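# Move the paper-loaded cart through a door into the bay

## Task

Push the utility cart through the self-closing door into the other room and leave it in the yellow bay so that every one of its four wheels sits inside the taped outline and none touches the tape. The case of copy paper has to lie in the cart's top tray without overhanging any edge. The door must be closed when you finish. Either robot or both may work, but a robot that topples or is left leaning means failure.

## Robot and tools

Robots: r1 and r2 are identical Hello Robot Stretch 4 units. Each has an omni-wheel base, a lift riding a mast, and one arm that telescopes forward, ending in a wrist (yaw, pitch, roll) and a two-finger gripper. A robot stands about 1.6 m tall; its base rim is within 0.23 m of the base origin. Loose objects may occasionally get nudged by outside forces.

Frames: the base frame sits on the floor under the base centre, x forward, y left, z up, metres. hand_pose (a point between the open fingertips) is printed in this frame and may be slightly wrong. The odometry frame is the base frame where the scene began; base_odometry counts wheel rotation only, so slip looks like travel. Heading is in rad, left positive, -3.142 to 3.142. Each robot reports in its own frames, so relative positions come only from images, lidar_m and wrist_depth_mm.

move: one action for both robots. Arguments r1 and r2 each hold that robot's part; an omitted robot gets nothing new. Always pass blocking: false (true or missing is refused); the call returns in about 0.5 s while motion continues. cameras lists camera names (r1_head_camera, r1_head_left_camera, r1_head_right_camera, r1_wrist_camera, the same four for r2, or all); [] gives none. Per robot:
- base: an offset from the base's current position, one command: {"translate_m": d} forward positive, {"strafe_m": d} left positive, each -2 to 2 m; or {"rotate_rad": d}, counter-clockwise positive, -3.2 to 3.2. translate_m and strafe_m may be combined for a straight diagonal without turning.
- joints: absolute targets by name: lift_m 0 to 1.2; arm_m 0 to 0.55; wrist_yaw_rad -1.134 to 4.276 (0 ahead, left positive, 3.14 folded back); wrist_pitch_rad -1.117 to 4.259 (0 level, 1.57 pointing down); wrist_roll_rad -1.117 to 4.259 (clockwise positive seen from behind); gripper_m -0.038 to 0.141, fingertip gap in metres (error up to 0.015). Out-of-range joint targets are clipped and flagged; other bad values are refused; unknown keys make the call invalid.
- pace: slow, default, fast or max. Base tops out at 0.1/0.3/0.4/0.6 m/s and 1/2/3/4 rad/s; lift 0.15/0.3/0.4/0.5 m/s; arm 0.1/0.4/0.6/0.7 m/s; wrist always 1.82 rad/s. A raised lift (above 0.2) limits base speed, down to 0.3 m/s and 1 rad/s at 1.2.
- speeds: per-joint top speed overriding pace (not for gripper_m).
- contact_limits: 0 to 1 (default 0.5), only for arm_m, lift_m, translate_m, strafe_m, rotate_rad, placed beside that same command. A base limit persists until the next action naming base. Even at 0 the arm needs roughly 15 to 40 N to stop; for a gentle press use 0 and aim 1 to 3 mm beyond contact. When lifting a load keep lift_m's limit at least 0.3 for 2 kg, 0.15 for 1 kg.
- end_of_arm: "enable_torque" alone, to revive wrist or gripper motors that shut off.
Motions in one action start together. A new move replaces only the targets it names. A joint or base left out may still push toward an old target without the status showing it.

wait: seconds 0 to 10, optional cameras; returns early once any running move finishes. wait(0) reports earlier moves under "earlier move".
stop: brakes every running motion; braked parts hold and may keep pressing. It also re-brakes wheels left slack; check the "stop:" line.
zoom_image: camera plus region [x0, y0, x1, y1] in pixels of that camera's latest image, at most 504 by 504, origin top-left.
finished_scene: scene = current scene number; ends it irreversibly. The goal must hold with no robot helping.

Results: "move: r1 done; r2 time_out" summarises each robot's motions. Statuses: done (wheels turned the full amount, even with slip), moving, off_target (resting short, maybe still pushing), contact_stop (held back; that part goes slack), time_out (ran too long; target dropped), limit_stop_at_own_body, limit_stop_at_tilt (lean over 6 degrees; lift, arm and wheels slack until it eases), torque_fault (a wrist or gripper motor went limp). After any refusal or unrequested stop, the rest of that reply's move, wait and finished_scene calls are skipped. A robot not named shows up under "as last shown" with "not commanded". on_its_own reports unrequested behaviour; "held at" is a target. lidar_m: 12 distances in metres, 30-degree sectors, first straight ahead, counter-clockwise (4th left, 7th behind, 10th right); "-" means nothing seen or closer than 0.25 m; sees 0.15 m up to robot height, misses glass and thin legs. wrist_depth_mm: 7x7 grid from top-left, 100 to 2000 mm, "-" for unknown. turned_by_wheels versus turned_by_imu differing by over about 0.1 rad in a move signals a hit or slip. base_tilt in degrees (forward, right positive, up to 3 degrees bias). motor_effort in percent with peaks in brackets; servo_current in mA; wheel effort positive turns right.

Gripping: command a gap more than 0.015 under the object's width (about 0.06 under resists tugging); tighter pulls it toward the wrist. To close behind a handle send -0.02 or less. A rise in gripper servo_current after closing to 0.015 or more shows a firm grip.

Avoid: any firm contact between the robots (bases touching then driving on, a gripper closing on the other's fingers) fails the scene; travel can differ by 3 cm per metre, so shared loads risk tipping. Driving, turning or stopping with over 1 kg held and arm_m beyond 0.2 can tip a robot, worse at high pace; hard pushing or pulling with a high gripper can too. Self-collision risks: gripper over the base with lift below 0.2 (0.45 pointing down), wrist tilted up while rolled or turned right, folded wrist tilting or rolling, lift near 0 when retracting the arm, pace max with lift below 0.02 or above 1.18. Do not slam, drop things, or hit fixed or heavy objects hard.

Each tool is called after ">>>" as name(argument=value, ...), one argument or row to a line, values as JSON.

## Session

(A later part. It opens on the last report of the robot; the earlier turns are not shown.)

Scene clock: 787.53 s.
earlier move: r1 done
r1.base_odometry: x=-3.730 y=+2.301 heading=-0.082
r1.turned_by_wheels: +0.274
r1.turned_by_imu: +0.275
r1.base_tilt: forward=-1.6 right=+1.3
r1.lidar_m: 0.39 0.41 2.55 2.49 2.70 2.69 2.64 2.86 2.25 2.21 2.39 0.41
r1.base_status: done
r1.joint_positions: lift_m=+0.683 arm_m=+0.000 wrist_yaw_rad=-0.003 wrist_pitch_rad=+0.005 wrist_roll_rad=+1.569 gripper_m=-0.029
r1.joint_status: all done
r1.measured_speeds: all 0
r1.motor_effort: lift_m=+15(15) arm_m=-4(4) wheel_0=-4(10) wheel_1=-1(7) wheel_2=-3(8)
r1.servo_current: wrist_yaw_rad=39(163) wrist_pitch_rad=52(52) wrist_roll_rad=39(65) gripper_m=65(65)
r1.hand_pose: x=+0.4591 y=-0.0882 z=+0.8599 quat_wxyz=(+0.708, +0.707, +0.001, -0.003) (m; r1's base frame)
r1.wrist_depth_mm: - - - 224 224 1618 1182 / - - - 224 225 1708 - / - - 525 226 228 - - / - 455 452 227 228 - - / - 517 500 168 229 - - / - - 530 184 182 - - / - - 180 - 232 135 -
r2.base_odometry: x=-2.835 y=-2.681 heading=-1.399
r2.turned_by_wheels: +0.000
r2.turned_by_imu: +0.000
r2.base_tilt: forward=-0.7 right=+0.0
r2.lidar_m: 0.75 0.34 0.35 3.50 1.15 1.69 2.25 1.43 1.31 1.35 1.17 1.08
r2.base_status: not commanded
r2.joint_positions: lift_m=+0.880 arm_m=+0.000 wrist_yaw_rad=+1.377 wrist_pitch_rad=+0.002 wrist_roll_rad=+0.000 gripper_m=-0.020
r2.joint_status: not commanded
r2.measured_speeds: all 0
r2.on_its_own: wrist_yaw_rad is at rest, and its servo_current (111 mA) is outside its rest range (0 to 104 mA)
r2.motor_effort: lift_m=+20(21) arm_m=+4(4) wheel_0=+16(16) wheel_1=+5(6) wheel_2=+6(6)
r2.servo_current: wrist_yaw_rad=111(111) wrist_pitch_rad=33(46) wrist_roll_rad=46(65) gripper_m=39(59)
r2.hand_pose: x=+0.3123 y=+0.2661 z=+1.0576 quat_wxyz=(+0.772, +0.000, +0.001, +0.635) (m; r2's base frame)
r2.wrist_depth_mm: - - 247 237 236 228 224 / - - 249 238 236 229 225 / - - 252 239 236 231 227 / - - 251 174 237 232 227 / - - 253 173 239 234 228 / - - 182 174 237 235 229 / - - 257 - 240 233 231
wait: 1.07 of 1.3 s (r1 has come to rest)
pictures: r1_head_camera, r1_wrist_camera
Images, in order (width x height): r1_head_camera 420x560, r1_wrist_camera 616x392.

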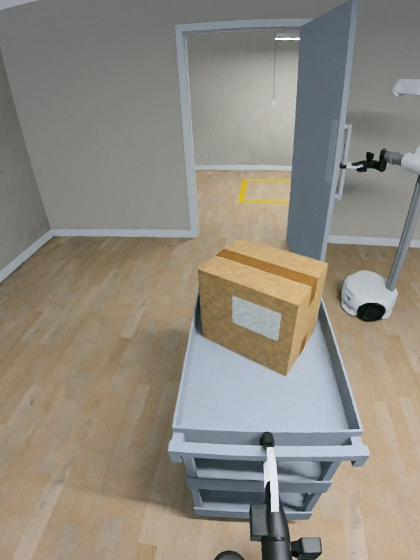

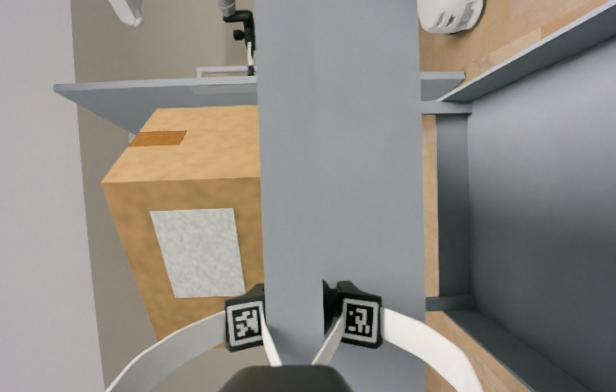

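>>> move(
  blocking=false,
  r1={"base": {"translate_m": 0.6}, "pace": "default"},
)

>>> wait(
  seconds=2.6,
  cameras=["r1_head_camera"],
)

Scene clock: 804.83 s.
move: r1 moving
r1.base_odometry: x=-3.699 y=+2.298 heading=-0.082
r1.turned_by_wheels: +0.000
r1.turned_by_imu: +0.000
r1.base_tilt: forward=-1.6 right=+1.2
r1.lidar_m: 0.38 0.42 2.57 2.51 2.70 2.71 2.67 2.83 2.26 2.21 2.39 0.42
r1.base_status: translate_m moving
r1.joint_positions: lift_m=+0.683 arm_m=+0.000 wrist_yaw_rad=-0.003 wrist_pitch_rad=+0.005 wrist_roll_rad=+1.569 gripper_m=-0.029
r1.joint_status: not commanded
r1.measured_speeds: translate_m=+0.121 strafe_m=+0.000 rotate_rad=+0.001 lift_m=+0.000 arm_m=+0.000 wrist_yaw_rad=+0.000 wrist_pitch_rad=+0.000 wrist_roll_rad=+0.000
r1.motor_effort: lift_m=+15(15) arm_m=+4(4) wheel_0=+7(8) wheel_1=+7(8) wheel_2=-13(13)
r1.servo_current: wrist_yaw_rad=39(59) wrist_pitch_rad=59(59) wrist_roll_rad=52(59) gripper_m=59(59)
r1.hand_pose: x=+0.4590 y=-0.0882 z=+0.8599 quat_wxyz=(+0.708, +0.707, +0.001, -0.003) (m; r1's base frame)
r1.wrist_depth_mm: - - - 223 224 1576 1182 / - - - 225 226 1708 - / - - 530 226 228 - - / - 459 449 167 228 - - / - 512 500 167 229 - - / - - 211 184 182 - - / - - 180 - 231 135 -
r2.base_odometry: x=-2.835 y=-2.681 heading=-1.399
r2.turned_by_wheels: +0.000
r2.turned_by_imu: +0.000
r2.base_tilt: forward=-0.7 right=+0.0
r2.lidar_m: 0.79 0.34 0.37 3.47 1.15 1.66 2.23 1.47 1.32 1.34 1.17 1.08
r2.base_status: not commanded
r2.joint_positions: lift_m=+0.880 arm_m=+0.000 wrist_yaw_rad=+1.377 wrist_pitch_rad=+0.002 wrist_roll_rad=+0.000 gripper_m=-0.020
r2.joint_status: not commanded
r2.measured_speeds: all 0
r2.motor_effort: lift_m=+20(21) arm_m=+4(4) wheel_0=+15(16) wheel_1=+5(5) wheel_2=+6(6)
r2.servo_current: wrist_yaw_rad=85(104) wrist_pitch_rad=39(46) wrist_roll_rad=52(52) gripper_m=46(52)
r2.hand_pose: x=+0.3123 y=+0.2661 z=+1.0576 quat_wxyz=(+0.772, +0.000, +0.001, +0.635) (m; r2's base frame)
r2.wrist_depth_mm: - - 247 237 235 228 223 / - - 248 238 235 229 224 / - - 250 239 237 229 226 / - - 251 174 239 232 227 / - - 253 174 239 232 228 / - - 183 173 238 234 229 / - - 258 - 240 234 231
pictures: none

Scene clock: 807.43 s.
earlier move: r1 moving
r1.base_odometry: x=-3.134 y=+2.252 heading=-0.082
r1.turned_by_wheels: +0.000
r1.turned_by_imu: -0.002
r1.base_tilt: forward=-1.6 right=+1.3
r1.lidar_m: 0.39 0.46 2.48 2.46 2.63 3.29 3.26 2.92 2.31 2.27 1.64 0.40
r1.base_status: translate_m moving
r1.joint_positions: lift_m=+0.683 arm_m=+0.000 wrist_yaw_rad=-0.003 wrist_pitch_rad=+0.006 wrist_roll_rad=+1.569 gripper_m=-0.029
r1.joint_status: not commanded
r1.measured_speeds: translate_m=+0.028 strafe_m=+0.000 rotate_rad=-0.001 lift_m=+0.000 arm_m=+0.000 wrist_yaw_rad=+0.000 wrist_pitch_rad=+0.000 wrist_roll_rad=+0.000
r1.motor_effort: lift_m=+15(15) arm_m=+0(4) wheel_0=+1(10) wheel_1=+0(8) wheel_2=-1(16)
r1.servo_current: wrist_yaw_rad=52(72) wrist_pitch_rad=52(59) wrist_roll_rad=65(65) gripper_m=59(65)
r1.hand_pose: x=+0.4590 y=-0.0882 z=+0.8599 quat_wxyz=(+0.708, +0.707, +0.001, -0.003) (m; r1's base frame)
r1.wrist_depth_mm: - - - 206 208 - - / - 544 539 211 211 - - / - 455 449 215 217 - - / - 473 469 160 222 - - / - - 535 164 227 - - / - - 206 167 181 - - / - - - 133 236 135 -
r2.base_odometry: x=-2.835 y=-2.681 heading=-1.399
r2.turned_by_wheels: +0.000
r2.turned_by_imu: +0.000
r2.base_tilt: forward=-0.7 right=+0.0
r2.lidar_m: 0.76 0.32 0.38 0.75 0.80 4.72 2.20 1.45 1.31 1.35 1.21 1.07
r2.base_status: not commanded
r2.joint_positions: lift_m=+0.880 arm_m=+0.000 wrist_yaw_rad=+1.377 wrist_pitch_rad=+0.002 wrist_roll_rad=+0.000 gripper_m=-0.020
r2.joint_status: not commanded
r2.measured_speeds: all 0
r2.motor_effort: lift_m=+20(21) arm_m=+4(4) wheel_0=+15(16) wheel_1=+5(6) wheel_2=+5(6)
r2.servo_current: wrist_yaw_rad=91(104) wrist_pitch_rad=39(46) wrist_roll_rad=59(59) gripper_m=46(59)
r2.hand_pose: x=+0.3123 y=+0.2661 z=+1.0576 quat_wxyz=(+0.772, +0.000, +0.001, +0.635) (m; r2's base frame)
r2.wrist_depth_mm: - - 246 237 235 229 224 / - - 248 238 236 228 224 / - - 250 238 237 230 226 / - - 252 174 238 232 227 / 798 891 253 174 241 233 228 / 778 842 182 173 238 233 229 / - - 256 - 240 234 231
wait: 2.60 s; no rest
pictures: r1_head_camera
Images, in order (width x height): r1_head_camera 420x560.

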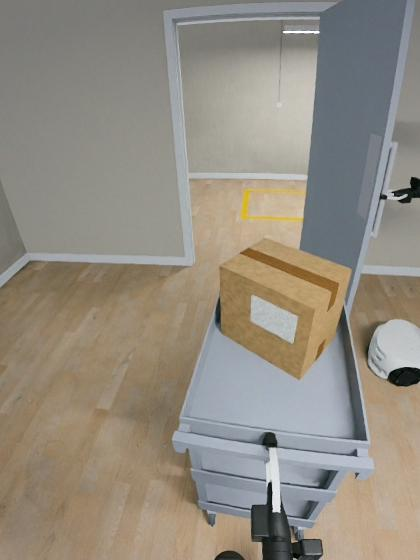

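>>> move(
  blocking=false,
  r1={"base": {"translate_m": 0.12, "strafe_m": -0.19}, "joints": {"wrist_yaw_rad": 0.12}, "speeds": {"wrist_yaw_rad": 0.1}},
)

>>> wait(
  seconds=1.5,
  cameras=["r1_head_camera"],
)

Scene clock: 829.60 s.
earlier move: r1 done
move: r1 moving
r1.base_odometry: x=-3.118 y=+2.224 heading=-0.082
r1.turned_by_wheels: +0.000
r1.turned_by_imu: +0.000
r1.base_tilt: forward=-1.6 right=+1.2
r1.lidar_m: 0.40 0.43 2.49 2.47 2.68 3.29 3.27 2.91 2.29 2.27 1.58 0.39
r1.base_status: translate_m moving; strafe_m moving
r1.joint_positions: lift_m=+0.683 arm_m=+0.000 wrist_yaw_rad=+0.041 wrist_pitch_rad=+0.006 wrist_roll_rad=+1.569 gripper_m=-0.029
r1.joint_status: wrist_yaw_rad moving
r1.measured_speeds: translate_m=+0.065 strafe_m=-0.104 rotate_rad=-0.007 lift_m=+0.000 arm_m=+0.000 wrist_yaw_rad=+0.100 wrist_pitch_rad=+0.000 wrist_roll_rad=+0.000
r1.motor_effort: lift_m=+15(15) arm_m=+4(4) wheel_0=+13(13) wheel_1=-2(8) wheel_2=-8(10)
r1.servo_current: wrist_yaw_rad=46(78) wrist_pitch_rad=52(52) wrist_roll_rad=52(65) gripper_m=52(59)
r1.hand_pose: x=+0.4626 y=-0.0755 z=+0.8599 quat_wxyz=(+0.708, +0.706, +0.016, +0.013) (m; r1's base frame)
r1.wrist_depth_mm: - - 1281 143 200 - - / - 525 521 202 206 - - / - 439 442 - 211 - - / - 488 480 156 217 - - / - - 554 160 224 - - / - - 597 184 183 1756 - / - - - 135 237 134 -
r2: as last shown
r2.lidar_m: 0.75 0.35 0.35 0.72 0.80 4.73 2.21 1.46 1.31 1.36 1.18 1.08
r2.motor_effort: lift_m=+21(21) arm_m=+4(4) wheel_0=+15(16) wheel_1=+5(5) wheel_2=+6(6)
r2.servo_current: wrist_yaw_rad=91(104) wrist_pitch_rad=33(46) wrist_roll_rad=52(59) gripper_m=46(52)
r2.wrist_depth_mm: - - 248 236 234 229 224 / - - 249 239 236 229 225 / - - 251 239 236 231 225 / - - 251 174 238 231 226 / 778 878 253 173 239 232 228 / 778 842 183 173 237 234 229 / - - 256 - 240 234 230
pictures: none

Scene clock: 831.10 s.
earlier move: r1 moving
r1.base_odometry: x=-3.028 y=+2.052 heading=-0.082
r1.turned_by_wheels: +0.000
r1.turned_by_imu: +0.000
r1.base_tilt: forward=-1.6 right=+1.3
r1.lidar_m: 0.37 0.40 2.67 2.63 2.84 3.41 3.37 2.69 2.15 2.09 1.50 0.43
r1.base_status: translate_m moving; strafe_m moving
r1.joint_positions: lift_m=+0.683 arm_m=+0.000 wrist_yaw_rad=+0.121 wrist_pitch_rad=+0.006 wrist_roll_rad=+1.569 gripper_m=-0.029
r1.joint_status: all done
r1.measured_speeds: all 0
r1.motor_effort: lift_m=+16(16) arm_m=-3(4) wheel_0=+2(16) wheel_1=-1(8) wheel_2=-1(10)
r1.servo_current: wrist_yaw_rad=46(78) wrist_pitch_rad=52(52) wrist_roll_rad=46(65) gripper_m=59(65)
r1.hand_pose: x=+0.4677 y=-0.0521 z=+0.8599 quat_wxyz=(+0.706, +0.705, +0.045, +0.041) (m; r1's base frame)
r1.wrist_depth_mm: - - 1060 213 214 - - / - - 597 216 217 - - / - 508 488 219 220 - - / - 462 459 163 224 - - / - 535 517 165 229 - - / - - 549 184 182 - - / - - - 131 234 135 -
r2.base_odometry: x=-2.835 y=-2.681 heading=-1.399
r2.turned_by_wheels: +0.000
r2.turned_by_imu: +0.000
r2.base_tilt: forward=-0.7 right=+0.1
r2.lidar_m: 0.70 0.35 0.37 0.67 0.76 4.72 2.22 1.45 1.32 1.32 1.18 1.07
r2.base_status: not commanded
r2.joint_positions: lift_m=+0.880 arm_m=+0.000 wrist_yaw_rad=+1.377 wrist_pitch_rad=+0.002 wrist_roll_rad=+0.000 gripper_m=-0.020
r2.joint_status: not commanded
r2.measured_speeds: all 0
r2.motor_effort: lift_m=+21(21) arm_m=+4(4) wheel_0=+15(16) wheel_1=+5(6) wheel_2=+6(6)
r2.servo_current: wrist_yaw_rad=85(111) wrist_pitch_rad=33(46) wrist_roll_rad=59(59) gripper_m=39(59)
r2.hand_pose: x=+0.3123 y=+0.2661 z=+1.0576 quat_wxyz=(+0.772, +0.000, +0.001, +0.635) (m; r2's base frame)
r2.wrist_depth_mm: - - 247 236 234 228 224 / - - 248 239 236 229 224 / - - 250 239 236 231 227 / - - 252 174 238 232 227 / 699 788 254 173 240 233 228 / 699 768 182 173 237 234 230 / 627 609 256 - 240 234 230
wait: 1.50 s; no rest
pictures: r1_head_camera
Images, in order (width x height): r1_head_camera 420x560.

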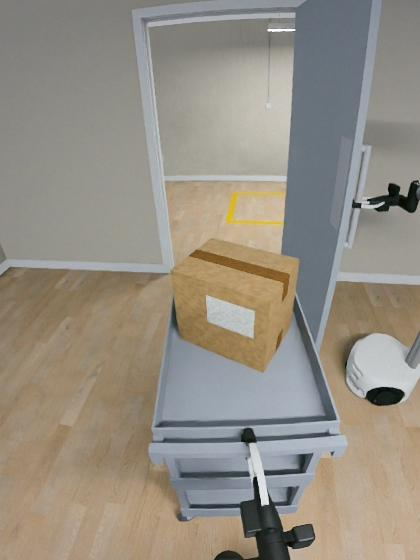

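>>> move(
  blocking=false,
  r1={"base": {"translate_m": 0.45, "strafe_m": -0.05}},
)

>>> wait(
  seconds=2.2,
  cameras=["r1_head_camera", "r2_head_left_camera"],
)

Scene clock: 843.07 s.
earlier move: r1 done
move: r1 moving
r1.base_odometry: x=-2.998 y=+2.046 heading=-0.082
r1.turned_by_wheels: +0.000
r1.turned_by_imu: -0.001
r1.base_tilt: forward=-1.6 right=+1.3
r1.lidar_m: 0.38 0.37 2.63 2.63 2.87 3.47 3.43 2.68 2.14 2.10 1.41 0.43
r1.base_status: translate_m moving; strafe_m moving
r1.joint_positions: lift_m=+0.683 arm_m=+0.000 wrist_yaw_rad=+0.119 wrist_pitch_rad=+0.006 wrist_roll_rad=+1.569 gripper_m=-0.029
r1.joint_status: not commanded
r1.measured_speeds: translate_m=+0.120 strafe_m=-0.015 rotate_rad=-0.003 lift_m=+0.000 arm_m=+0.000 wrist_yaw_rad=-0.031 wrist_pitch_rad=+0.000 wrist_roll_rad=+0.000
r1.motor_effort: lift_m=+15(16) arm_m=+4(4) wheel_0=+8(9) wheel_1=+4(7) wheel_2=-13(13)
r1.servo_current: wrist_yaw_rad=46(72) wrist_pitch_rad=46(52) wrist_roll_rad=39(59) gripper_m=59(59)
r1.hand_pose: x=+0.4676 y=-0.0526 z=+0.8599 quat_wxyz=(+0.707, +0.705, +0.044, +0.040) (m; r1's base frame)
r1.wrist_depth_mm: - - 1098 224 224 - - / - - - 225 225 - - / - - 544 226 227 - - / - 459 459 225 228 - - / - 517 496 167 229 - - / - - 530 168 181 - - / - - 615 134 230 135 -
r2: as last shown
r2.base_tilt: forward=-0.7 right=+0.0
r2.lidar_m: 0.72 0.35 0.37 0.66 0.76 4.72 2.20 1.46 1.32 1.35 1.18 1.07
r2.motor_effort: lift_m=+20(21) arm_m=+4(4) wheel_0=+15(16) wheel_1=+5(6) wheel_2=+6(6)
r2.servo_current: wrist_yaw_rad=91(98) wrist_pitch_rad=39(46) wrist_roll_rad=59(59) gripper_m=46(52)
r2.wrist_depth_mm: - - 248 237 234 229 223 / - - 250 238 235 229 225 / - - 249 240 236 231 225 / - - 252 174 237 232 227 / 683 741 252 173 240 233 229 / 676 732 183 174 238 234 230 / 621 609 256 - 239 234 231
pictures: none

Scene clock: 845.27 s.
earlier move: r1 moving
r1.base_odometry: x=-2.584 y=+1.966 heading=-0.082
r1.turned_by_wheels: +0.001
r1.turned_by_imu: -0.001
r1.base_tilt: forward=-1.6 right=+1.3
r1.lidar_m: 0.38 0.39 2.67 2.62 2.85 3.89 3.85 2.70 2.14 2.10 0.93 0.42
r1.base_status: translate_m moving; strafe_m moving
r1.joint_positions: lift_m=+0.683 arm_m=+0.000 wrist_yaw_rad=+0.117 wrist_pitch_rad=+0.006 wrist_roll_rad=+1.569 gripper_m=-0.029
r1.joint_status: not commanded
r1.measured_speeds: translate_m=+0.005 strafe_m=-0.001 rotate_rad=+0.001 lift_m=+0.000 arm_m=+0.000 wrist_yaw_rad=+0.000 wrist_pitch_rad=+0.000 wrist_roll_rad=+0.000
r1.motor_effort: lift_m=+15(16) arm_m=-3(4) wheel_0=+0(9) wheel_1=+2(7) wheel_2=+0(14)
r1.servo_current: wrist_yaw_rad=46(78) wrist_pitch_rad=46(59) wrist_roll_rad=39(65) gripper_m=59(65)
r1.hand_pose: x=+0.4675 y=-0.0532 z=+0.8599 quat_wxyz=(+0.707, +0.705, +0.043, +0.039) (m; r1's base frame)
r1.wrist_depth_mm: - - - 229 230 - - / - - - 231 230 - - / - - 574 229 230 - - / 1921 459 459 229 229 - - / 1808 504 488 169 230 - - / 1756 549 512 168 182 - - / - 137 168 134 229 134 -
r2.base_odometry: x=-2.835 y=-2.681 heading=-1.399
r2.turned_by_wheels: +0.000
r2.turned_by_imu: +0.000
r2.base_tilt: forward=-0.7 right=+0.0
r2.lidar_m: 0.72 0.34 0.38 0.59 0.88 4.73 2.19 1.45 1.31 1.36 1.17 1.06
r2.base_status: not commanded
r2.joint_positions: lift_m=+0.880 arm_m=+0.000 wrist_yaw_rad=+1.377 wrist_pitch_rad=+0.002 wrist_roll_rad=+0.000 gripper_m=-0.020
r2.joint_status: not commanded
r2.measured_speeds: all 0
r2.motor_effort: lift_m=+21(21) arm_m=+4(4) wheel_0=+15(16) wheel_1=+5(6) wheel_2=+6(6)
r2.servo_current: wrist_yaw_rad=91(104) wrist_pitch_rad=39(52) wrist_roll_rad=39(59) gripper_m=52(52)
r2.hand_pose: x=+0.3123 y=+0.2661 z=+1.0576 quat_wxyz=(+0.772, +0.000, +0.001, +0.635) (m; r2's base frame)
r2.wrist_depth_mm: - - 248 237 235 228 224 / - - 249 238 235 229 224 / - - 251 239 237 231 225 / - - 251 174 239 232 227 / - - 253 173 240 233 227 / 768 878 182 173 237 234 230 / 544 539 257 - 241 234 230
wait: 2.20 s; no rest
pictures: r1_head_camera, r2_head_left_camera
Images, in order (width x height): r1_head_camera 420x560, r2_head_left_camera 420x672.

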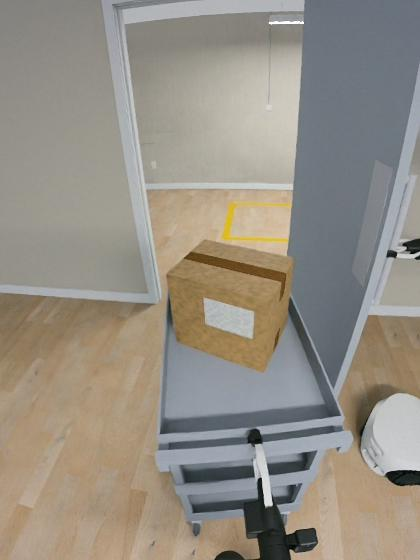

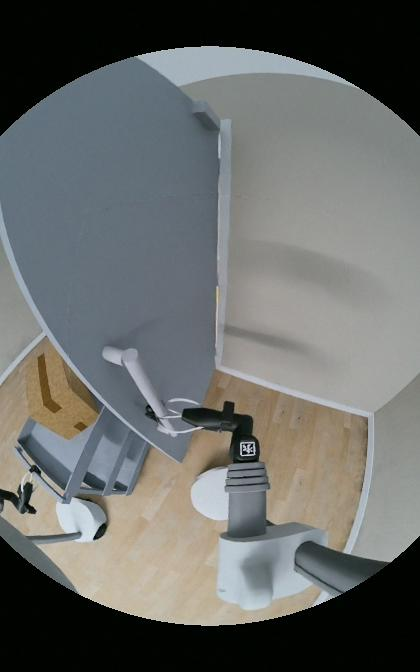

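>>> move(
  blocking=false,
  r1={"base": {"translate_m": 0.45, "strafe_m": 0.085}},
)

>>> wait(
  seconds=2.2,
  cameras=["r1_head_camera", "r2_head_left_camera", "r1_head_right_camera"],
)

Scene clock: 858.87 s.
earlier move: r1 done
move: r1 moving
r1.base_odometry: x=-2.552 y=+1.969 heading=-0.082
r1.turned_by_wheels: +0.000
r1.turned_by_imu: +0.000
r1.base_tilt: forward=-1.6 right=+1.3
r1.lidar_m: 0.37 0.40 2.67 2.61 2.83 3.92 3.91 2.71 2.16 2.11 0.92 0.43
r1.base_status: translate_m moving; strafe_m moving
r1.joint_positions: lift_m=+0.683 arm_m=+0.000 wrist_yaw_rad=+0.117 wrist_pitch_rad=+0.006 wrist_roll_rad=+1.569 gripper_m=-0.029
r1.joint_status: not commanded
r1.measured_speeds: translate_m=+0.123 strafe_m=+0.022 rotate_rad=+0.004 lift_m=+0.000 arm_m=+0.000 wrist_yaw_rad=+0.000 wrist_pitch_rad=+0.000 wrist_roll_rad=+0.000
r1.motor_effort: lift_m=+15(16) arm_m=+4(4) wheel_0=+4(9) wheel_1=+7(8) wheel_2=-13(14)
r1.servo_current: wrist_yaw_rad=59(65) wrist_pitch_rad=52(52) wrist_roll_rad=46(65) gripper_m=59(59)
r1.hand_pose: x=+0.4675 y=-0.0532 z=+0.8599 quat_wxyz=(+0.707, +0.705, +0.043, +0.039) (m; r1's base frame)
r1.wrist_depth_mm: - - - 229 229 - - / - - - 229 230 - - / - - 569 229 230 - - / - 455 459 228 229 - - / 1661 500 492 168 229 - - / 1756 559 512 184 180 - - / - 137 176 133 229 134 -
r2: as last shown
r2.lidar_m: 0.74 0.35 0.38 0.59 0.88 4.73 2.21 1.45 1.32 1.34 1.18 1.08
r2.motor_effort: lift_m=+21(21) arm_m=+4(4) wheel_0=+15(16) wheel_1=+5(5) wheel_2=+5(6)
r2.servo_current: wrist_yaw_rad=91(98) wrist_pitch_rad=39(46) wrist_roll_rad=46(59) gripper_m=52(52)
r2.wrist_depth_mm: - - 247 237 235 228 224 / - - 249 239 236 229 224 / - - 250 240 236 231 226 / - - 252 174 237 231 227 / - - 253 173 238 233 228 / 768 878 183 173 237 235 229 / 549 530 257 - 240 234 230
pictures: none

Scene clock: 861.07 s.
earlier move: r1 moving
r1.base_odometry: x=-2.129 y=+2.013 heading=-0.082
r1.turned_by_wheels: +0.000
r1.turned_by_imu: -0.001
r1.base_tilt: forward=-1.6 right=+1.3
r1.lidar_m: 0.41 0.43 2.49 2.48 2.68 4.04 - 2.89 2.27 0.81 0.70 0.41
r1.base_status: translate_m moving; strafe_m moving
r1.joint_positions: lift_m=+0.683 arm_m=+0.000 wrist_yaw_rad=+0.117 wrist_pitch_rad=+0.006 wrist_roll_rad=+1.569 gripper_m=-0.029
r1.joint_status: not commanded
r1.measured_speeds: translate_m=+0.004 strafe_m=+0.001 rotate_rad=+0.000 lift_m=+0.000 arm_m=+0.000 wrist_yaw_rad=+0.000 wrist_pitch_rad=+0.000 wrist_roll_rad=+0.000
r1.motor_effort: lift_m=+15(16) arm_m=-3(4) wheel_0=+0(9) wheel_1=+1(9) wheel_2=-1(14)
r1.servo_current: wrist_yaw_rad=52(72) wrist_pitch_rad=46(59) wrist_roll_rad=52(65) gripper_m=52(59)
r1.hand_pose: x=+0.4675 y=-0.0532 z=+0.8598 quat_wxyz=(+0.707, +0.705, +0.043, +0.039) (m; r1's base frame)
r1.wrist_depth_mm: - - - 146 204 - - / - - 544 150 208 - - / - 439 439 154 214 - - / - 480 477 158 220 - - / - - 544 162 224 - - / - - 208 167 181 - - / - 137 161 133 238 134 -
r2.base_odometry: x=-2.835 y=-2.681 heading=-1.399
r2.turned_by_wheels: +0.000
r2.turned_by_imu: +0.000
r2.base_tilt: forward=-0.7 right=+0.0
r2.lidar_m: 0.77 0.32 0.38 0.80 4.41 4.73 2.23 1.47 1.30 1.35 1.18 1.08
r2.base_status: not commanded
r2.joint_positions: lift_m=+0.880 arm_m=+0.000 wrist_yaw_rad=+1.377 wrist_pitch_rad=+0.002 wrist_roll_rad=+0.000 gripper_m=-0.020
r2.joint_status: not commanded
r2.measured_speeds: all 0
r2.motor_effort: lift_m=+21(21) arm_m=+4(4) wheel_0=+16(16) wheel_1=+5(6) wheel_2=+6(6)
r2.servo_current: wrist_yaw_rad=98(111) wrist_pitch_rad=39(46) wrist_roll_rad=46(65) gripper_m=46(59)
r2.hand_pose: x=+0.3123 y=+0.2661 z=+1.0576 quat_wxyz=(+0.772, +0.000, +0.001, +0.635) (m; r2's base frame)
r2.wrist_depth_mm: 820 - 247 238 235 229 224 / - - 249 238 236 229 224 / - - 251 240 236 230 227 / - - 251 174 238 232 226 / - 946 252 173 239 233 228 / - - 183 174 238 235 229 / - - 256 - 240 234 231
wait: 2.20 s; no rest
pictures: r1_head_camera, r1_head_right_camera, r2_head_left_camera
Images, in order (width x height): r1_head_camera 420x560, r1_head_right_camera 420x672, r2_head_left_camera 420x672.

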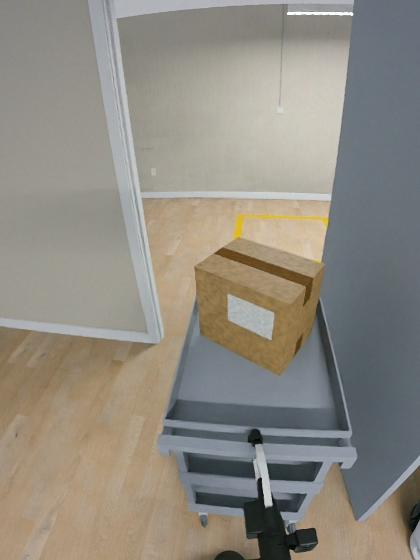

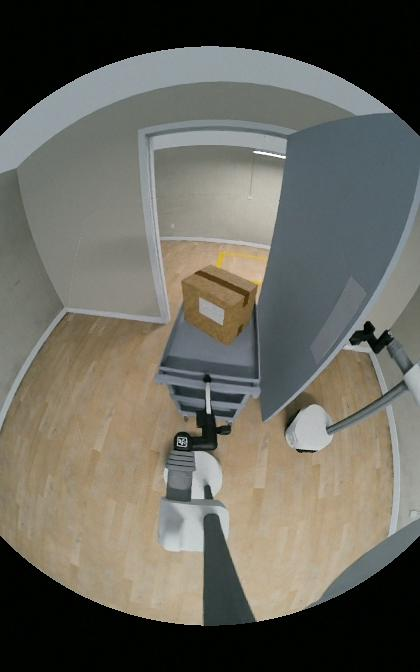

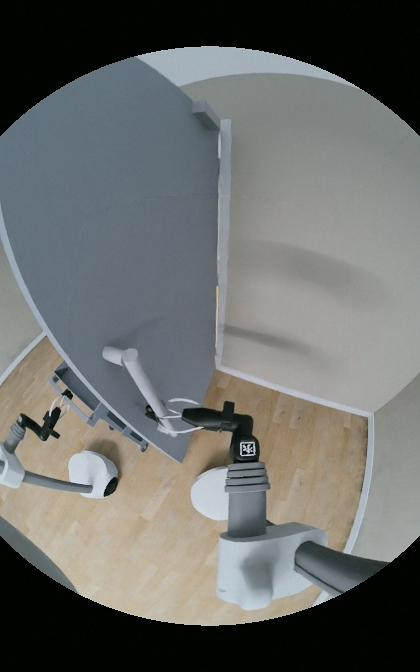

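>>> move(
  blocking=false,
  r1={"base": {"translate_m": 0.5, "strafe_m": -0.045}},
)

>>> wait(
  seconds=2.4,
  cameras=["r1_head_camera", "r1_head_right_camera"],
)

Scene clock: 872.37 s.
earlier move: r1 done
move: r1 moving
r1.base_odometry: x=-2.098 y=+2.008 heading=-0.082
r1.turned_by_wheels: +0.000
r1.turned_by_imu: +0.000
r1.base_tilt: forward=-1.6 right=+1.2
r1.lidar_m: 0.40 0.44 2.40 2.48 2.70 4.04 - 2.89 2.25 0.79 0.66 0.42
r1.base_status: translate_m moving; strafe_m moving
r1.joint_positions: lift_m=+0.683 arm_m=+0.000 wrist_yaw_rad=+0.117 wrist_pitch_rad=+0.006 wrist_roll_rad=+1.569 gripper_m=-0.029
r1.joint_status: not commanded
r1.measured_speeds: translate_m=+0.122 strafe_m=-0.009 rotate_rad=-0.002 lift_m=+0.000 arm_m=+0.000 wrist_yaw_rad=+0.000 wrist_pitch_rad=+0.000 wrist_roll_rad=+0.000
r1.motor_effort: lift_m=+15(16) arm_m=+4(4) wheel_0=+9(10) wheel_1=+6(7) wheel_2=-11(13)
r1.servo_current: wrist_yaw_rad=46(59) wrist_pitch_rad=39(52) wrist_roll_rad=39(52) gripper_m=52(59)
r1.hand_pose: x=+0.4675 y=-0.0531 z=+0.8598 quat_wxyz=(+0.707, +0.705, +0.043, +0.039) (m; r1's base frame)
r1.wrist_depth_mm: - - - 144 200 - - / - - 539 203 206 - - / - 436 439 152 211 - - / - 480 477 156 217 - - / - - 539 160 224 - - / - - 591 185 183 - - / - 138 160 135 237 135 -
r2: as last shown
r2.lidar_m: 0.74 0.35 0.36 0.78 4.37 4.71 2.19 1.44 1.31 1.35 1.19 1.06
r2.motor_effort: lift_m=+21(21) arm_m=+4(4) wheel_0=+15(16) wheel_1=+5(5) wheel_2=+6(6)
r2.servo_current: wrist_yaw_rad=104(104) wrist_pitch_rad=39(46) wrist_roll_rad=59(59) gripper_m=46(52)
r2.wrist_depth_mm: - - 247 237 234 228 224 / - - 248 238 236 229 226 / - - 249 240 236 230 226 / - - 252 174 238 232 227 / - 878 252 173 239 232 228 / - - 183 173 238 234 230 / - 854 256 - 240 234 229
pictures: none

Scene clock: 874.77 s.
earlier move: r1 moving
r1.base_odometry: x=-1.634 y=+1.928 heading=-0.082
r1.turned_by_wheels: +0.000
r1.turned_by_imu: +0.000
r1.base_tilt: forward=-1.6 right=+1.2
r1.lidar_m: 0.40 0.43 1.68 2.47 2.67 4.02 - 2.87 0.71 0.47 0.53 0.42
r1.base_status: translate_m moving; strafe_m moving
r1.joint_positions: lift_m=+0.683 arm_m=+0.000 wrist_yaw_rad=+0.120 wrist_pitch_rad=+0.006 wrist_roll_rad=+1.569 gripper_m=-0.029
r1.joint_status: not commanded
r1.measured_speeds: all 0
r1.motor_effort: lift_m=+15(16) arm_m=+3(4) wheel_0=+4(14) wheel_1=+1(8) wheel_2=-1(13)
r1.servo_current: wrist_yaw_rad=46(65) wrist_pitch_rad=46(59) wrist_roll_rad=52(59) gripper_m=52(65)
r1.hand_pose: x=+0.4677 y=-0.0523 z=+0.8598 quat_wxyz=(+0.707, +0.705, +0.044, +0.040) (m; r1's base frame)
r1.wrist_depth_mm: - - - 139 194 - - / - 525 500 198 202 - - / - 433 433 - 208 - - / - 488 484 - 216 - - / - - 564 158 223 - - / - - 615 167 182 1708 - / - - 180 - 240 134 -
r2.base_odometry: x=-2.835 y=-2.681 heading=-1.399
r2.turned_by_wheels: +0.000
r2.turned_by_imu: +0.000
r2.base_tilt: forward=-0.7 right=+0.0
r2.lidar_m: 0.75 0.32 0.37 0.83 4.37 4.72 2.22 1.45 1.32 1.35 1.18 1.08
r2.base_status: not commanded
r2.joint_positions: lift_m=+0.880 arm_m=+0.000 wrist_yaw_rad=+1.377 wrist_pitch_rad=+0.002 wrist_roll_rad=+0.000 gripper_m=-0.020
r2.joint_status: not commanded
r2.measured_speeds: all 0
r2.motor_effort: lift_m=+21(21) arm_m=+4(4) wheel_0=+15(16) wheel_1=+5(6) wheel_2=+6(6)
r2.servo_current: wrist_yaw_rad=98(104) wrist_pitch_rad=33(46) wrist_roll_rad=46(59) gripper_m=46(52)
r2.hand_pose: x=+0.3123 y=+0.2661 z=+1.0576 quat_wxyz=(+0.772, +0.000, +0.001, +0.635) (m; r2's base frame)
r2.wrist_depth_mm: - - 247 236 234 229 223 / - - 249 238 236 229 224 / - - 249 239 236 230 225 / - - 251 174 238 232 228 / - - 254 174 239 232 228 / - - 183 173 239 234 230 / - - 257 - 240 234 231
wait: 2.40 s; no rest
pictures: r1_head_camera, r1_head_right_camera
Images, in order (width x height): r1_head_camera 420x560, r1_head_right_camera 420x672.

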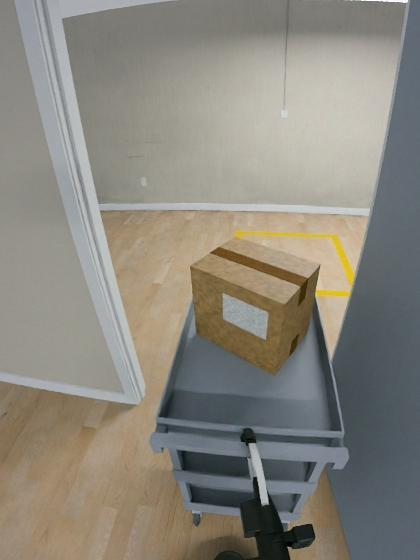

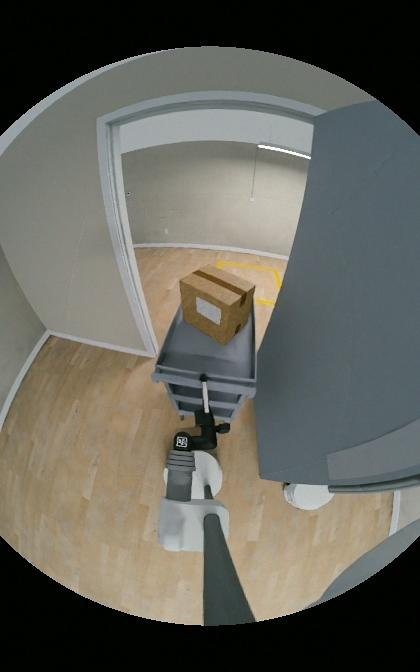

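>>> move(
  blocking=false,
  r1={"base": {"translate_m": 0.15, "strafe_m": 0.08}, "joints": {"wrist_yaw_rad": 0.0}, "speeds": {"wrist_yaw_rad": 0.15}},
)

>>> wait(
  seconds=1.3,
)

>>> move(
  blocking=false,
  r1={"base": {"rotate_rad": -0.16}, "pace": "slow"},
)

>>> wait(
  seconds=1.0,
  cameras=["r1_head_camera", "r1_head_right_camera"],
)

Scene clock: 892.80 s.
earlier move: r1 done
move: r1 moving
r1.base_odometry: x=-1.601 y=+1.942 heading=-0.081
r1.turned_by_wheels: +0.000
r1.turned_by_imu: +0.000
r1.base_tilt: forward=-1.6 right=+1.3
r1.lidar_m: 0.39 0.43 1.61 2.43 2.65 4.00 - 2.95 0.75 0.48 0.53 0.40
r1.base_status: translate_m moving; strafe_m moving
r1.joint_positions: lift_m=+0.683 arm_m=+0.000 wrist_yaw_rad=+0.058 wrist_pitch_rad=+0.006 wrist_roll_rad=+1.569 gripper_m=-0.029
r1.joint_status: wrist_yaw_rad moving
r1.measured_speeds: translate_m=+0.122 strafe_m=+0.065 rotate_rad=-0.001 lift_m=+0.000 arm_m=+0.000 wrist_yaw_rad=-0.175 wrist_pitch_rad=+0.000 wrist_roll_rad=+0.000
r1.motor_effort: lift_m=+15(16) arm_m=+0(1) wheel_0=+5(6) wheel_1=+9(10) wheel_2=-11(11)
r1.servo_current: wrist_yaw_rad=59(78) wrist_pitch_rad=52(52) wrist_roll_rad=59(59) gripper_m=59(59)
r1.hand_pose: x=+0.4639 y=-0.0706 z=+0.8598 quat_wxyz=(+0.707, +0.706, +0.022, +0.019) (m; r1's base frame)
r1.wrist_depth_mm: - - - 200 202 1576 - / - - 544 206 208 - - / - 449 445 - 213 - - / - 477 469 157 219 - - / - - 544 160 225 - - / - - 591 167 183 1756 - / - - 181 - 237 135 -
r2: as last shown
r2.lidar_m: 0.72 0.34 0.37 3.46 4.38 4.72 2.22 1.45 1.31 1.35 1.20 1.08
r2.motor_effort: lift_m=+20(21) arm_m=+4(4) wheel_0=+15(16) wheel_1=+5(5) wheel_2=+6(6)
r2.servo_current: wrist_yaw_rad=91(111) wrist_pitch_rad=46(46) wrist_roll_rad=46(59) gripper_m=46(52)
r2.wrist_depth_mm: - - 248 236 235 229 223 / - - 248 238 235 229 224 / - - 250 240 236 231 226 / - - 252 174 238 232 227 / - - 253 173 239 233 227 / - - 182 174 236 235 230 / - - 256 - 240 234 230
pictures: none

Scene clock: 894.10 s.
earlier move: r1 moving
r1.base_odometry: x=-1.478 y=+1.996 heading=-0.081
r1.turned_by_wheels: +0.000
r1.turned_by_imu: +0.000
r1.base_tilt: forward=-1.6 right=+1.2
r1.lidar_m: 0.40 0.42 1.43 2.35 2.57 3.87 - 3.04 0.58 0.55 0.58 0.41
r1.base_status: translate_m moving; strafe_m moving
r1.joint_positions: lift_m=+0.683 arm_m=+0.000 wrist_yaw_rad=-0.001 wrist_pitch_rad=+0.006 wrist_roll_rad=+1.569 gripper_m=-0.029
r1.joint_status: all done
r1.measured_speeds: all 0
r1.motor_effort: lift_m=+15(16) arm_m=-1(1) wheel_0=+3(8) wheel_1=+0(11) wheel_2=+2(11)
r1.servo_current: wrist_yaw_rad=46(78) wrist_pitch_rad=52(52) wrist_roll_rad=39(65) gripper_m=52(59)
r1.hand_pose: x=+0.4592 y=-0.0877 z=+0.8598 quat_wxyz=(+0.708, +0.707, +0.002, -0.002) (m; r1's base frame)
r1.wrist_depth_mm: - - - 152 209 1537 - / - - 580 154 214 - - / - 480 455 215 217 - - / - 473 469 160 221 - - / - - 530 164 227 - - / - - 206 183 181 - - / - - - - 236 135 -
r2.base_odometry: x=-2.835 y=-2.681 heading=-1.399
r2.turned_by_wheels: +0.000
r2.turned_by_imu: +0.000
r2.base_tilt: forward=-0.7 right=+0.1
r2.lidar_m: 0.75 0.34 0.36 3.47 4.37 4.71 2.23 1.44 1.32 1.34 1.17 1.06
r2.base_status: not commanded
r2.joint_positions: lift_m=+0.880 arm_m=+0.000 wrist_yaw_rad=+1.377 wrist_pitch_rad=+0.002 wrist_roll_rad=+0.000 gripper_m=-0.020
r2.joint_status: not commanded
r2.measured_speeds: all 0
r2.motor_effort: lift_m=+20(21) arm_m=+4(4) wheel_0=+16(16) wheel_1=+5(6) wheel_2=+6(6)
r2.servo_current: wrist_yaw_rad=98(111) wrist_pitch_rad=39(46) wrist_roll_rad=46(59) gripper_m=52(52)
r2.hand_pose: x=+0.3123 y=+0.2661 z=+1.0576 quat_wxyz=(+0.772, +0.000, +0.001, +0.635) (m; r2's base frame)
r2.wrist_depth_mm: - - 248 237 234 229 224 / - - 249 238 236 229 225 / - - 250 239 236 231 225 / - - 251 174 238 231 228 / - - 252 173 240 233 229 / - - 183 173 237 235 230 / - - 258 - 241 234 231
wait: 1.30 s; no rest
pictures: none

Scene clock: 894.60 s.
earlier move: r1 done
move: r1 moving
r1.base_odometry: x=-1.478 y=+1.996 heading=-0.196
r1.turned_by_wheels: -0.115
r1.turned_by_imu: -0.115
r1.base_tilt: forward=-1.6 right=+1.2
r1.lidar_m: 0.39 0.43 1.29 2.37 2.48 3.41 - 3.34 0.82 0.55 0.57 0.42
r1.base_status: rotate_rad moving
r1.joint_positions: lift_m=+0.683 arm_m=+0.000 wrist_yaw_rad=+0.005 wrist_pitch_rad=+0.006 wrist_roll_rad=+1.569 gripper_m=-0.029
r1.joint_status: not commanded
r1.measured_speeds: translate_m=-0.001 strafe_m=+0.000 rotate_rad=-0.318 lift_m=+0.000 arm_m=+0.000 wrist_yaw_rad=+0.000 wrist_pitch_rad=+0.000 wrist_roll_rad=+0.000
r1.motor_effort: lift_m=+16(16) arm_m=-1(1) wheel_0=+9(12) wheel_1=+4(8) wheel_2=+7(8)
r1.servo_current: wrist_yaw_rad=33(65) wrist_pitch_rad=46(52) wrist_roll_rad=46(59) gripper_m=52(65)
r1.hand_pose: x=+0.4597 y=-0.0861 z=+0.8598 quat_wxyz=(+0.708, +0.707, +0.004, +0.000) (m; r1's base frame)
r1.wrist_depth_mm: - - - 219 220 1576 1182 / - - - 221 224 1537 - / - - 530 224 225 - - / - 462 459 226 227 - - / - 512 500 167 229 - - / - - 539 185 185 - - / - - 176 131 233 135 -
r2: as last shown
r2.lidar_m: 0.76 0.33 0.37 3.47 4.36 4.69 2.21 1.43 1.31 1.33 1.19 1.06
r2.motor_effort: lift_m=+20(21) arm_m=+4(4) wheel_0=+15(16) wheel_1=+5(5) wheel_2=+6(6)
r2.servo_current: wrist_yaw_rad=104(104) wrist_pitch_rad=33(39) wrist_roll_rad=46(59) gripper_m=46(59)
r2.wrist_depth_mm: - - 248 237 234 229 223 / - - 248 238 236 229 225 / - - 250 239 236 232 226 / - - 252 174 238 232 228 / - - 253 174 239 232 229 / - - 182 174 238 234 230 / - - 256 - 240 234 232
pictures: none

Scene clock: 895.20 s.
earlier move: r1 done
r1.base_odometry: x=-1.478 y=+1.996 heading=-0.241
r1.turned_by_wheels: -0.044
r1.turned_by_imu: -0.045
r1.base_tilt: forward=-1.6 right=+1.3
r1.lidar_m: 0.37 0.39 1.23 2.36 2.43 3.27 - 3.49 0.87 0.56 0.56 0.41
r1.base_status: done
r1.joint_positions: lift_m=+0.683 arm_m=+0.000 wrist_yaw_rad=+0.003 wrist_pitch_rad=+0.006 wrist_roll_rad=+1.569 gripper_m=-0.029
r1.joint_status: not commanded
r1.measured_speeds: all 0
r1.motor_effort: lift_m=+16(16) arm_m=-4(4) wheel_0=+3(12) wheel_1=+3(8) wheel_2=+2(8)
r1.servo_current: wrist_yaw_rad=52(65) wrist_pitch_rad=46(52) wrist_roll_rad=46(59) gripper_m=52(65)
r1.hand_pose: x=+0.4595 y=-0.0866 z=+0.8598 quat_wxyz=(+0.708, +0.707, +0.003, -0.001) (m; r1's base frame)
r1.wrist_depth_mm: - 732 788 240 240 741 741 / - - - 236 236 1708 - / - - - 235 236 - - / - 512 477 233 233 - - / - 477 477 172 232 - - / - - 496 185 181 - - / - - 183 134 228 126 -
r2.base_odometry: x=-2.835 y=-2.681 heading=-1.399
r2.turned_by_wheels: +0.000
r2.turned_by_imu: +0.000
r2.base_tilt: forward=-0.7 right=+0.1
r2.lidar_m: 0.76 0.34 0.39 3.46 4.36 4.73 2.20 1.46 1.32 1.34 1.18 1.08
r2.base_status: not commanded
r2.joint_positions: lift_m=+0.880 arm_m=+0.000 wrist_yaw_rad=+1.377 wrist_pitch_rad=+0.002 wrist_roll_rad=+0.000 gripper_m=-0.020
r2.joint_status: not commanded
r2.measured_speeds: all 0
r2.motor_effort: lift_m=+20(21) arm_m=+4(4) wheel_0=+15(16) wheel_1=+5(6) wheel_2=+6(6)
r2.servo_current: wrist_yaw_rad=98(104) wrist_pitch_rad=46(46) wrist_roll_rad=39(59) gripper_m=59(59)
r2.hand_pose: x=+0.3123 y=+0.2661 z=+1.0576 quat_wxyz=(+0.772, +0.000, +0.001, +0.635) (m; r2's base frame)
r2.wrist_depth_mm: - - 246 236 235 230 224 / - - 249 237 235 229 224 / - - 249 240 236 231 225 / - - 251 174 237 231 227 / - - 253 173 240 233 228 / - - 183 173 236 235 229 / - - 257 - 240 234 230
wait: 0.60 of 1 s (r1 has come to rest)
pictures: r1_head_camera, r1_head_right_camera
Images, in order (width x height): r1_head_camera 420x560, r1_head_right_camera 420x672.

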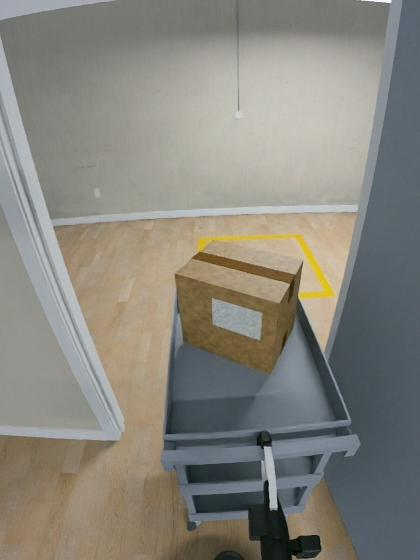

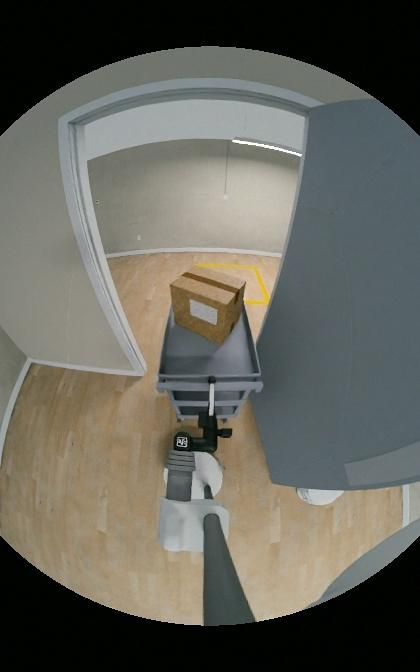

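>>> move(
  blocking=false,
  r1={"base": {"translate_m": 0.4, "strafe_m": 0.065}},
)

>>> wait(
  seconds=2.1,
  cameras=["r1_head_camera", "r1_head_right_camera"],
)

Scene clock: 907.03 s.
move: r1 moving
r1.base_odometry: x=-1.446 y=+1.993 heading=-0.241
r1.turned_by_wheels: +0.000
r1.turned_by_imu: +0.000
r1.base_tilt: forward=-1.6 right=+1.3
r1.lidar_m: 0.34 0.38 1.16 2.36 2.46 3.25 - 3.51 0.83 0.55 0.55 0.43
r1.base_status: translate_m moving; strafe_m moving
r1.joint_positions: lift_m=+0.683 arm_m=+0.000 wrist_yaw_rad=-0.003 wrist_pitch_rad=+0.006 wrist_roll_rad=+1.569 gripper_m=-0.029
r1.joint_status: not commanded
r1.measured_speeds: translate_m=+0.122 strafe_m=+0.019 rotate_rad=+0.002 lift_m=+0.000 arm_m=+0.000 wrist_yaw_rad=-0.018 wrist_pitch_rad=+0.000 wrist_roll_rad=+0.000
r1.motor_effort: lift_m=+15(16) arm_m=+4(4) wheel_0=+4(9) wheel_1=+7(9) wheel_2=-12(13)
r1.servo_current: wrist_yaw_rad=46(65) wrist_pitch_rad=39(52) wrist_roll_rad=59(72) gripper_m=59(59)
r1.hand_pose: x=+0.4590 y=-0.0884 z=+0.8598 quat_wxyz=(+0.708, +0.707, +0.001, -0.003) (m; r1's base frame)
r1.wrist_depth_mm: 549 549 544 249 254 - - / - - - 245 247 1661 - / - - - 240 241 1756 - / - - 521 235 236 - - / - 469 469 173 232 - - / - 508 206 184 180 - - / - 549 530 - 224 126 -
r2: as last shown
r2.base_tilt: forward=-0.7 right=+0.0
r2.lidar_m: 0.75 0.34 0.38 3.49 4.37 4.72 2.21 1.45 1.31 1.32 1.19 1.07
r2.motor_effort: lift_m=+21(21) arm_m=+4(4) wheel_0=+16(16) wheel_1=+5(5) wheel_2=+6(6)
r2.servo_current: wrist_yaw_rad=98(111) wrist_pitch_rad=39(46) wrist_roll_rad=46(52) gripper_m=52(52)
r2.wrist_depth_mm: - - 248 236 236 228 224 / - - 250 238 235 229 224 / - - 249 239 236 230 224 / - - 252 174 237 231 227 / - - 253 173 239 233 227 / - - 183 173 237 235 230 / - - 257 - 239 234 230
pictures: none

Scene clock: 909.13 s.
earlier move: r1 moving
r1.base_odometry: x=-1.074 y=+1.963 heading=-0.240
r1.turned_by_wheels: +0.000
r1.turned_by_imu: -0.001
r1.base_tilt: forward=-1.6 right=+1.3
r1.lidar_m: 0.38 0.40 0.69 1.66 2.42 3.19 - 3.57 0.62 0.54 0.54 0.42
r1.base_status: translate_m moving; strafe_m moving
r1.joint_positions: lift_m=+0.683 arm_m=+0.000 wrist_yaw_rad=-0.004 wrist_pitch_rad=+0.006 wrist_roll_rad=+1.569 gripper_m=-0.029
r1.joint_status: not commanded
r1.measured_speeds: all 0
r1.motor_effort: lift_m=+15(16) arm_m=+4(4) wheel_0=+2(9) wheel_1=-1(9) wheel_2=+0(15)
r1.servo_current: wrist_yaw_rad=39(65) wrist_pitch_rad=46(59) wrist_roll_rad=46(72) gripper_m=52(59)
r1.hand_pose: x=+0.4589 y=-0.0885 z=+0.8598 quat_wxyz=(+0.708, +0.707, +0.001, -0.003) (m; r1's base frame)
r1.wrist_depth_mm: - - - 241 242 1661 1182 / - - - 236 238 1808 - / - - - 235 237 820 - / - 517 480 234 234 - - / - 477 469 172 232 - - / - - 207 170 181 - - / - - 554 133 226 126 -
r2.base_odometry: x=-2.835 y=-2.681 heading=-1.399
r2.turned_by_wheels: +0.000
r2.turned_by_imu: +0.000
r2.base_tilt: forward=-0.7 right=+0.0
r2.lidar_m: 0.72 0.35 0.37 3.48 4.34 4.73 2.24 1.45 1.32 1.33 1.17 1.06
r2.base_status: not commanded
r2.joint_positions: lift_m=+0.880 arm_m=+0.000 wrist_yaw_rad=+1.377 wrist_pitch_rad=+0.002 wrist_roll_rad=+0.000 gripper_m=-0.020
r2.joint_status: not commanded
r2.measured_speeds: all 0
r2.motor_effort: lift_m=+20(21) arm_m=+4(4) wheel_0=+15(16) wheel_1=+5(6) wheel_2=+6(6)
r2.servo_current: wrist_yaw_rad=91(111) wrist_pitch_rad=39(46) wrist_roll_rad=46(59) gripper_m=46(59)
r2.hand_pose: x=+0.3123 y=+0.2661 z=+1.0576 quat_wxyz=(+0.772, +0.000, +0.001, +0.635) (m; r2's base frame)
r2.wrist_depth_mm: - - 246 236 235 229 224 / - - 248 237 235 229 225 / - - 248 240 237 230 225 / - - 252 175 238 231 226 / - - 253 174 240 231 228 / - - 183 173 237 235 229 / - - 256 - 240 235 232
wait: 2.10 s; no rest
pictures: r1_head_camera, r1_head_right_camera
Images, in order (width x height): r1_head_camera 420x560, r1_head_right_camera 420x672.

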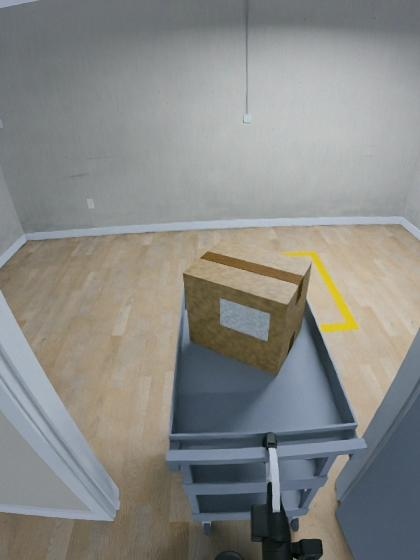

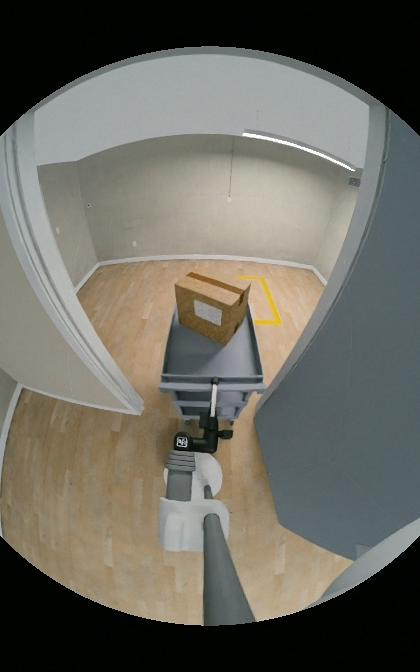

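>>> move(
  blocking=false,
  r1={"base": {"translate_m": 0.25, "strafe_m": 0.16}, "joints": {"wrist_yaw_rad": -0.12}, "speeds": {"wrist_yaw_rad": 0.12}},
)

>>> wait(
  seconds=1.7,
  cameras=["r1_head_camera", "r1_head_right_camera"],
)

Scene clock: 924.93 s.
earlier move: r1 done
move: r1 moving
r1.base_odometry: x=-1.041 y=+1.975 heading=-0.241
r1.turned_by_wheels: -0.001
r1.turned_by_imu: -0.001
r1.base_tilt: forward=-1.6 right=+1.3
r1.lidar_m: 0.37 0.40 0.63 1.57 2.38 3.18 - 3.60 0.63 0.52 0.55 0.42
r1.base_status: translate_m moving; strafe_m moving
r1.joint_positions: lift_m=+0.683 arm_m=+0.000 wrist_yaw_rad=-0.053 wrist_pitch_rad=+0.006 wrist_roll_rad=+1.569 gripper_m=-0.029
r1.joint_status: wrist_yaw_rad moving
r1.measured_speeds: translate_m=+0.115 strafe_m=+0.075 rotate_rad=-0.008 lift_m=+0.000 arm_m=+0.000 wrist_yaw_rad=-0.133 wrist_pitch_rad=+0.000 wrist_roll_rad=+0.000
r1.motor_effort: lift_m=+15(16) arm_m=+4(4) wheel_0=-3(5) wheel_1=+9(11) wheel_2=-10(12)
r1.servo_current: wrist_yaw_rad=46(59) wrist_pitch_rad=46(52) wrist_roll_rad=39(65) gripper_m=52(59)
r1.hand_pose: x=+0.4542 y=-0.1026 z=+0.8598 quat_wxyz=(+0.707, +0.706, -0.017, -0.021) (m; r1's base frame)
r1.wrist_depth_mm: - - - 248 251 1464 1182 / - - - 244 245 1708 1255 / - - - 239 241 1708 - / - 591 517 235 237 - - / - 469 466 174 232 - - / - 521 484 171 182 - - / - 559 539 134 224 135 -
r2: as last shown
r2.base_tilt: forward=-0.7 right=+0.1
r2.lidar_m: 0.76 0.33 0.38 3.48 4.36 4.72 2.24 1.44 1.32 1.33 1.18 1.08
r2.motor_effort: lift_m=+20(21) arm_m=+4(4) wheel_0=+15(16) wheel_1=+5(5) wheel_2=+6(6)
r2.servo_current: wrist_yaw_rad=91(104) wrist_pitch_rad=39(46) wrist_roll_rad=46(52) gripper_m=52(59)
r2.wrist_depth_mm: - - 248 237 235 228 224 / - - 248 239 235 229 224 / - - 249 240 237 230 226 / - - 251 174 238 232 227 / - - 253 174 240 233 228 / - - 183 173 236 235 230 / - - 257 - 240 233 231
pictures: none

Scene clock: 926.63 s.
earlier move: r1 moving
r1.base_odometry: x=-0.793 y=+2.059 heading=-0.241
r1.turned_by_wheels: +0.000
r1.turned_by_imu: +0.001
r1.base_tilt: forward=-1.6 right=+1.2
r1.lidar_m: 0.37 3.25 0.38 0.81 2.24 3.01 - 3.80 0.73 0.63 0.64 0.42
r1.base_status: translate_m moving; strafe_m moving
r1.joint_positions: lift_m=+0.683 arm_m=+0.000 wrist_yaw_rad=-0.122 wrist_pitch_rad=+0.006 wrist_roll_rad=+1.569 gripper_m=-0.029
r1.joint_status: all done
r1.measured_speeds: all 0
r1.motor_effort: lift_m=+16(16) arm_m=+4(4) wheel_0=-3(10) wheel_1=-1(11) wheel_2=+1(14)
r1.servo_current: wrist_yaw_rad=52(91) wrist_pitch_rad=39(52) wrist_roll_rad=39(65) gripper_m=52(59)
r1.hand_pose: x=+0.4465 y=-0.1218 z=+0.8598 quat_wxyz=(+0.706, +0.705, -0.041, -0.045) (m; r1's base frame)
r1.wrist_depth_mm: - - - 229 231 1756 1205 / - - - 229 230 1661 - / - - 591 230 229 - - / - 462 466 229 229 - - / - 492 488 169 230 - - / - - 512 169 182 - - / - - 585 134 230 135 -
r2.base_odometry: x=-2.835 y=-2.681 heading=-1.399
r2.turned_by_wheels: +0.000
r2.turned_by_imu: +0.000
r2.base_tilt: forward=-0.8 right=+0.1
r2.lidar_m: 0.78 0.34 0.36 3.47 4.36 4.73 2.22 1.42 1.32 1.33 1.18 1.08
r2.base_status: not commanded
r2.joint_positions: lift_m=+0.880 arm_m=+0.000 wrist_yaw_rad=+1.377 wrist_pitch_rad=+0.002 wrist_roll_rad=+0.000 gripper_m=-0.020
r2.joint_status: not commanded
r2.measured_speeds: all 0
r2.motor_effort: lift_m=+20(21) arm_m=+4(4) wheel_0=+15(16) wheel_1=+5(6) wheel_2=+6(6)
r2.servo_current: wrist_yaw_rad=98(111) wrist_pitch_rad=39(46) wrist_roll_rad=46(65) gripper_m=52(59)
r2.hand_pose: x=+0.3123 y=+0.2661 z=+1.0576 quat_wxyz=(+0.772, +0.000, +0.001, +0.635) (m; r2's base frame)
r2.wrist_depth_mm: - - 247 237 235 229 223 / - - 249 237 235 229 224 / - - 250 241 236 230 226 / - - 251 174 238 231 227 / - - 253 173 239 234 228 / - - 182 173 237 234 230 / - - 256 - 239 234 231
wait: 1.70 s; no rest
pictures: r1_head_camera, r1_head_right_camera
Images, in order (width x height): r1_head_camera 420x560, r1_head_right_camera 420x672.

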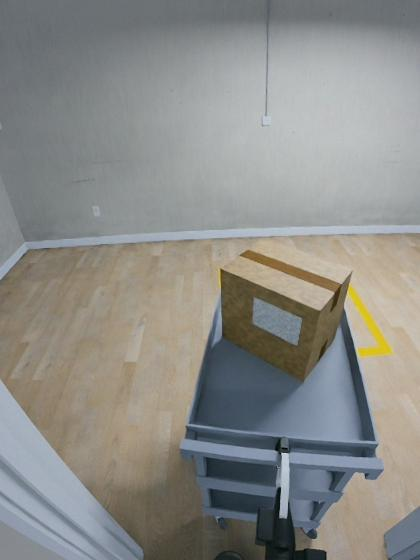

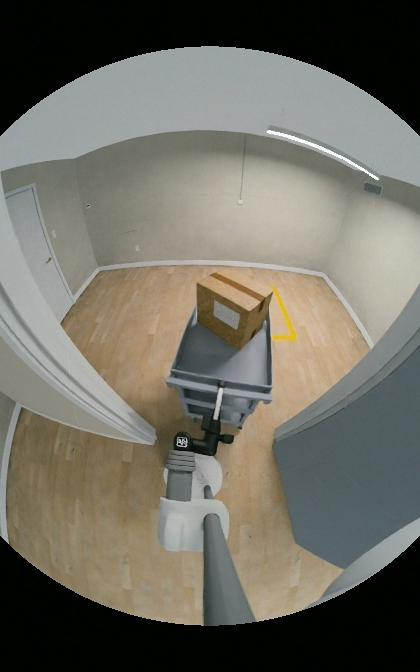

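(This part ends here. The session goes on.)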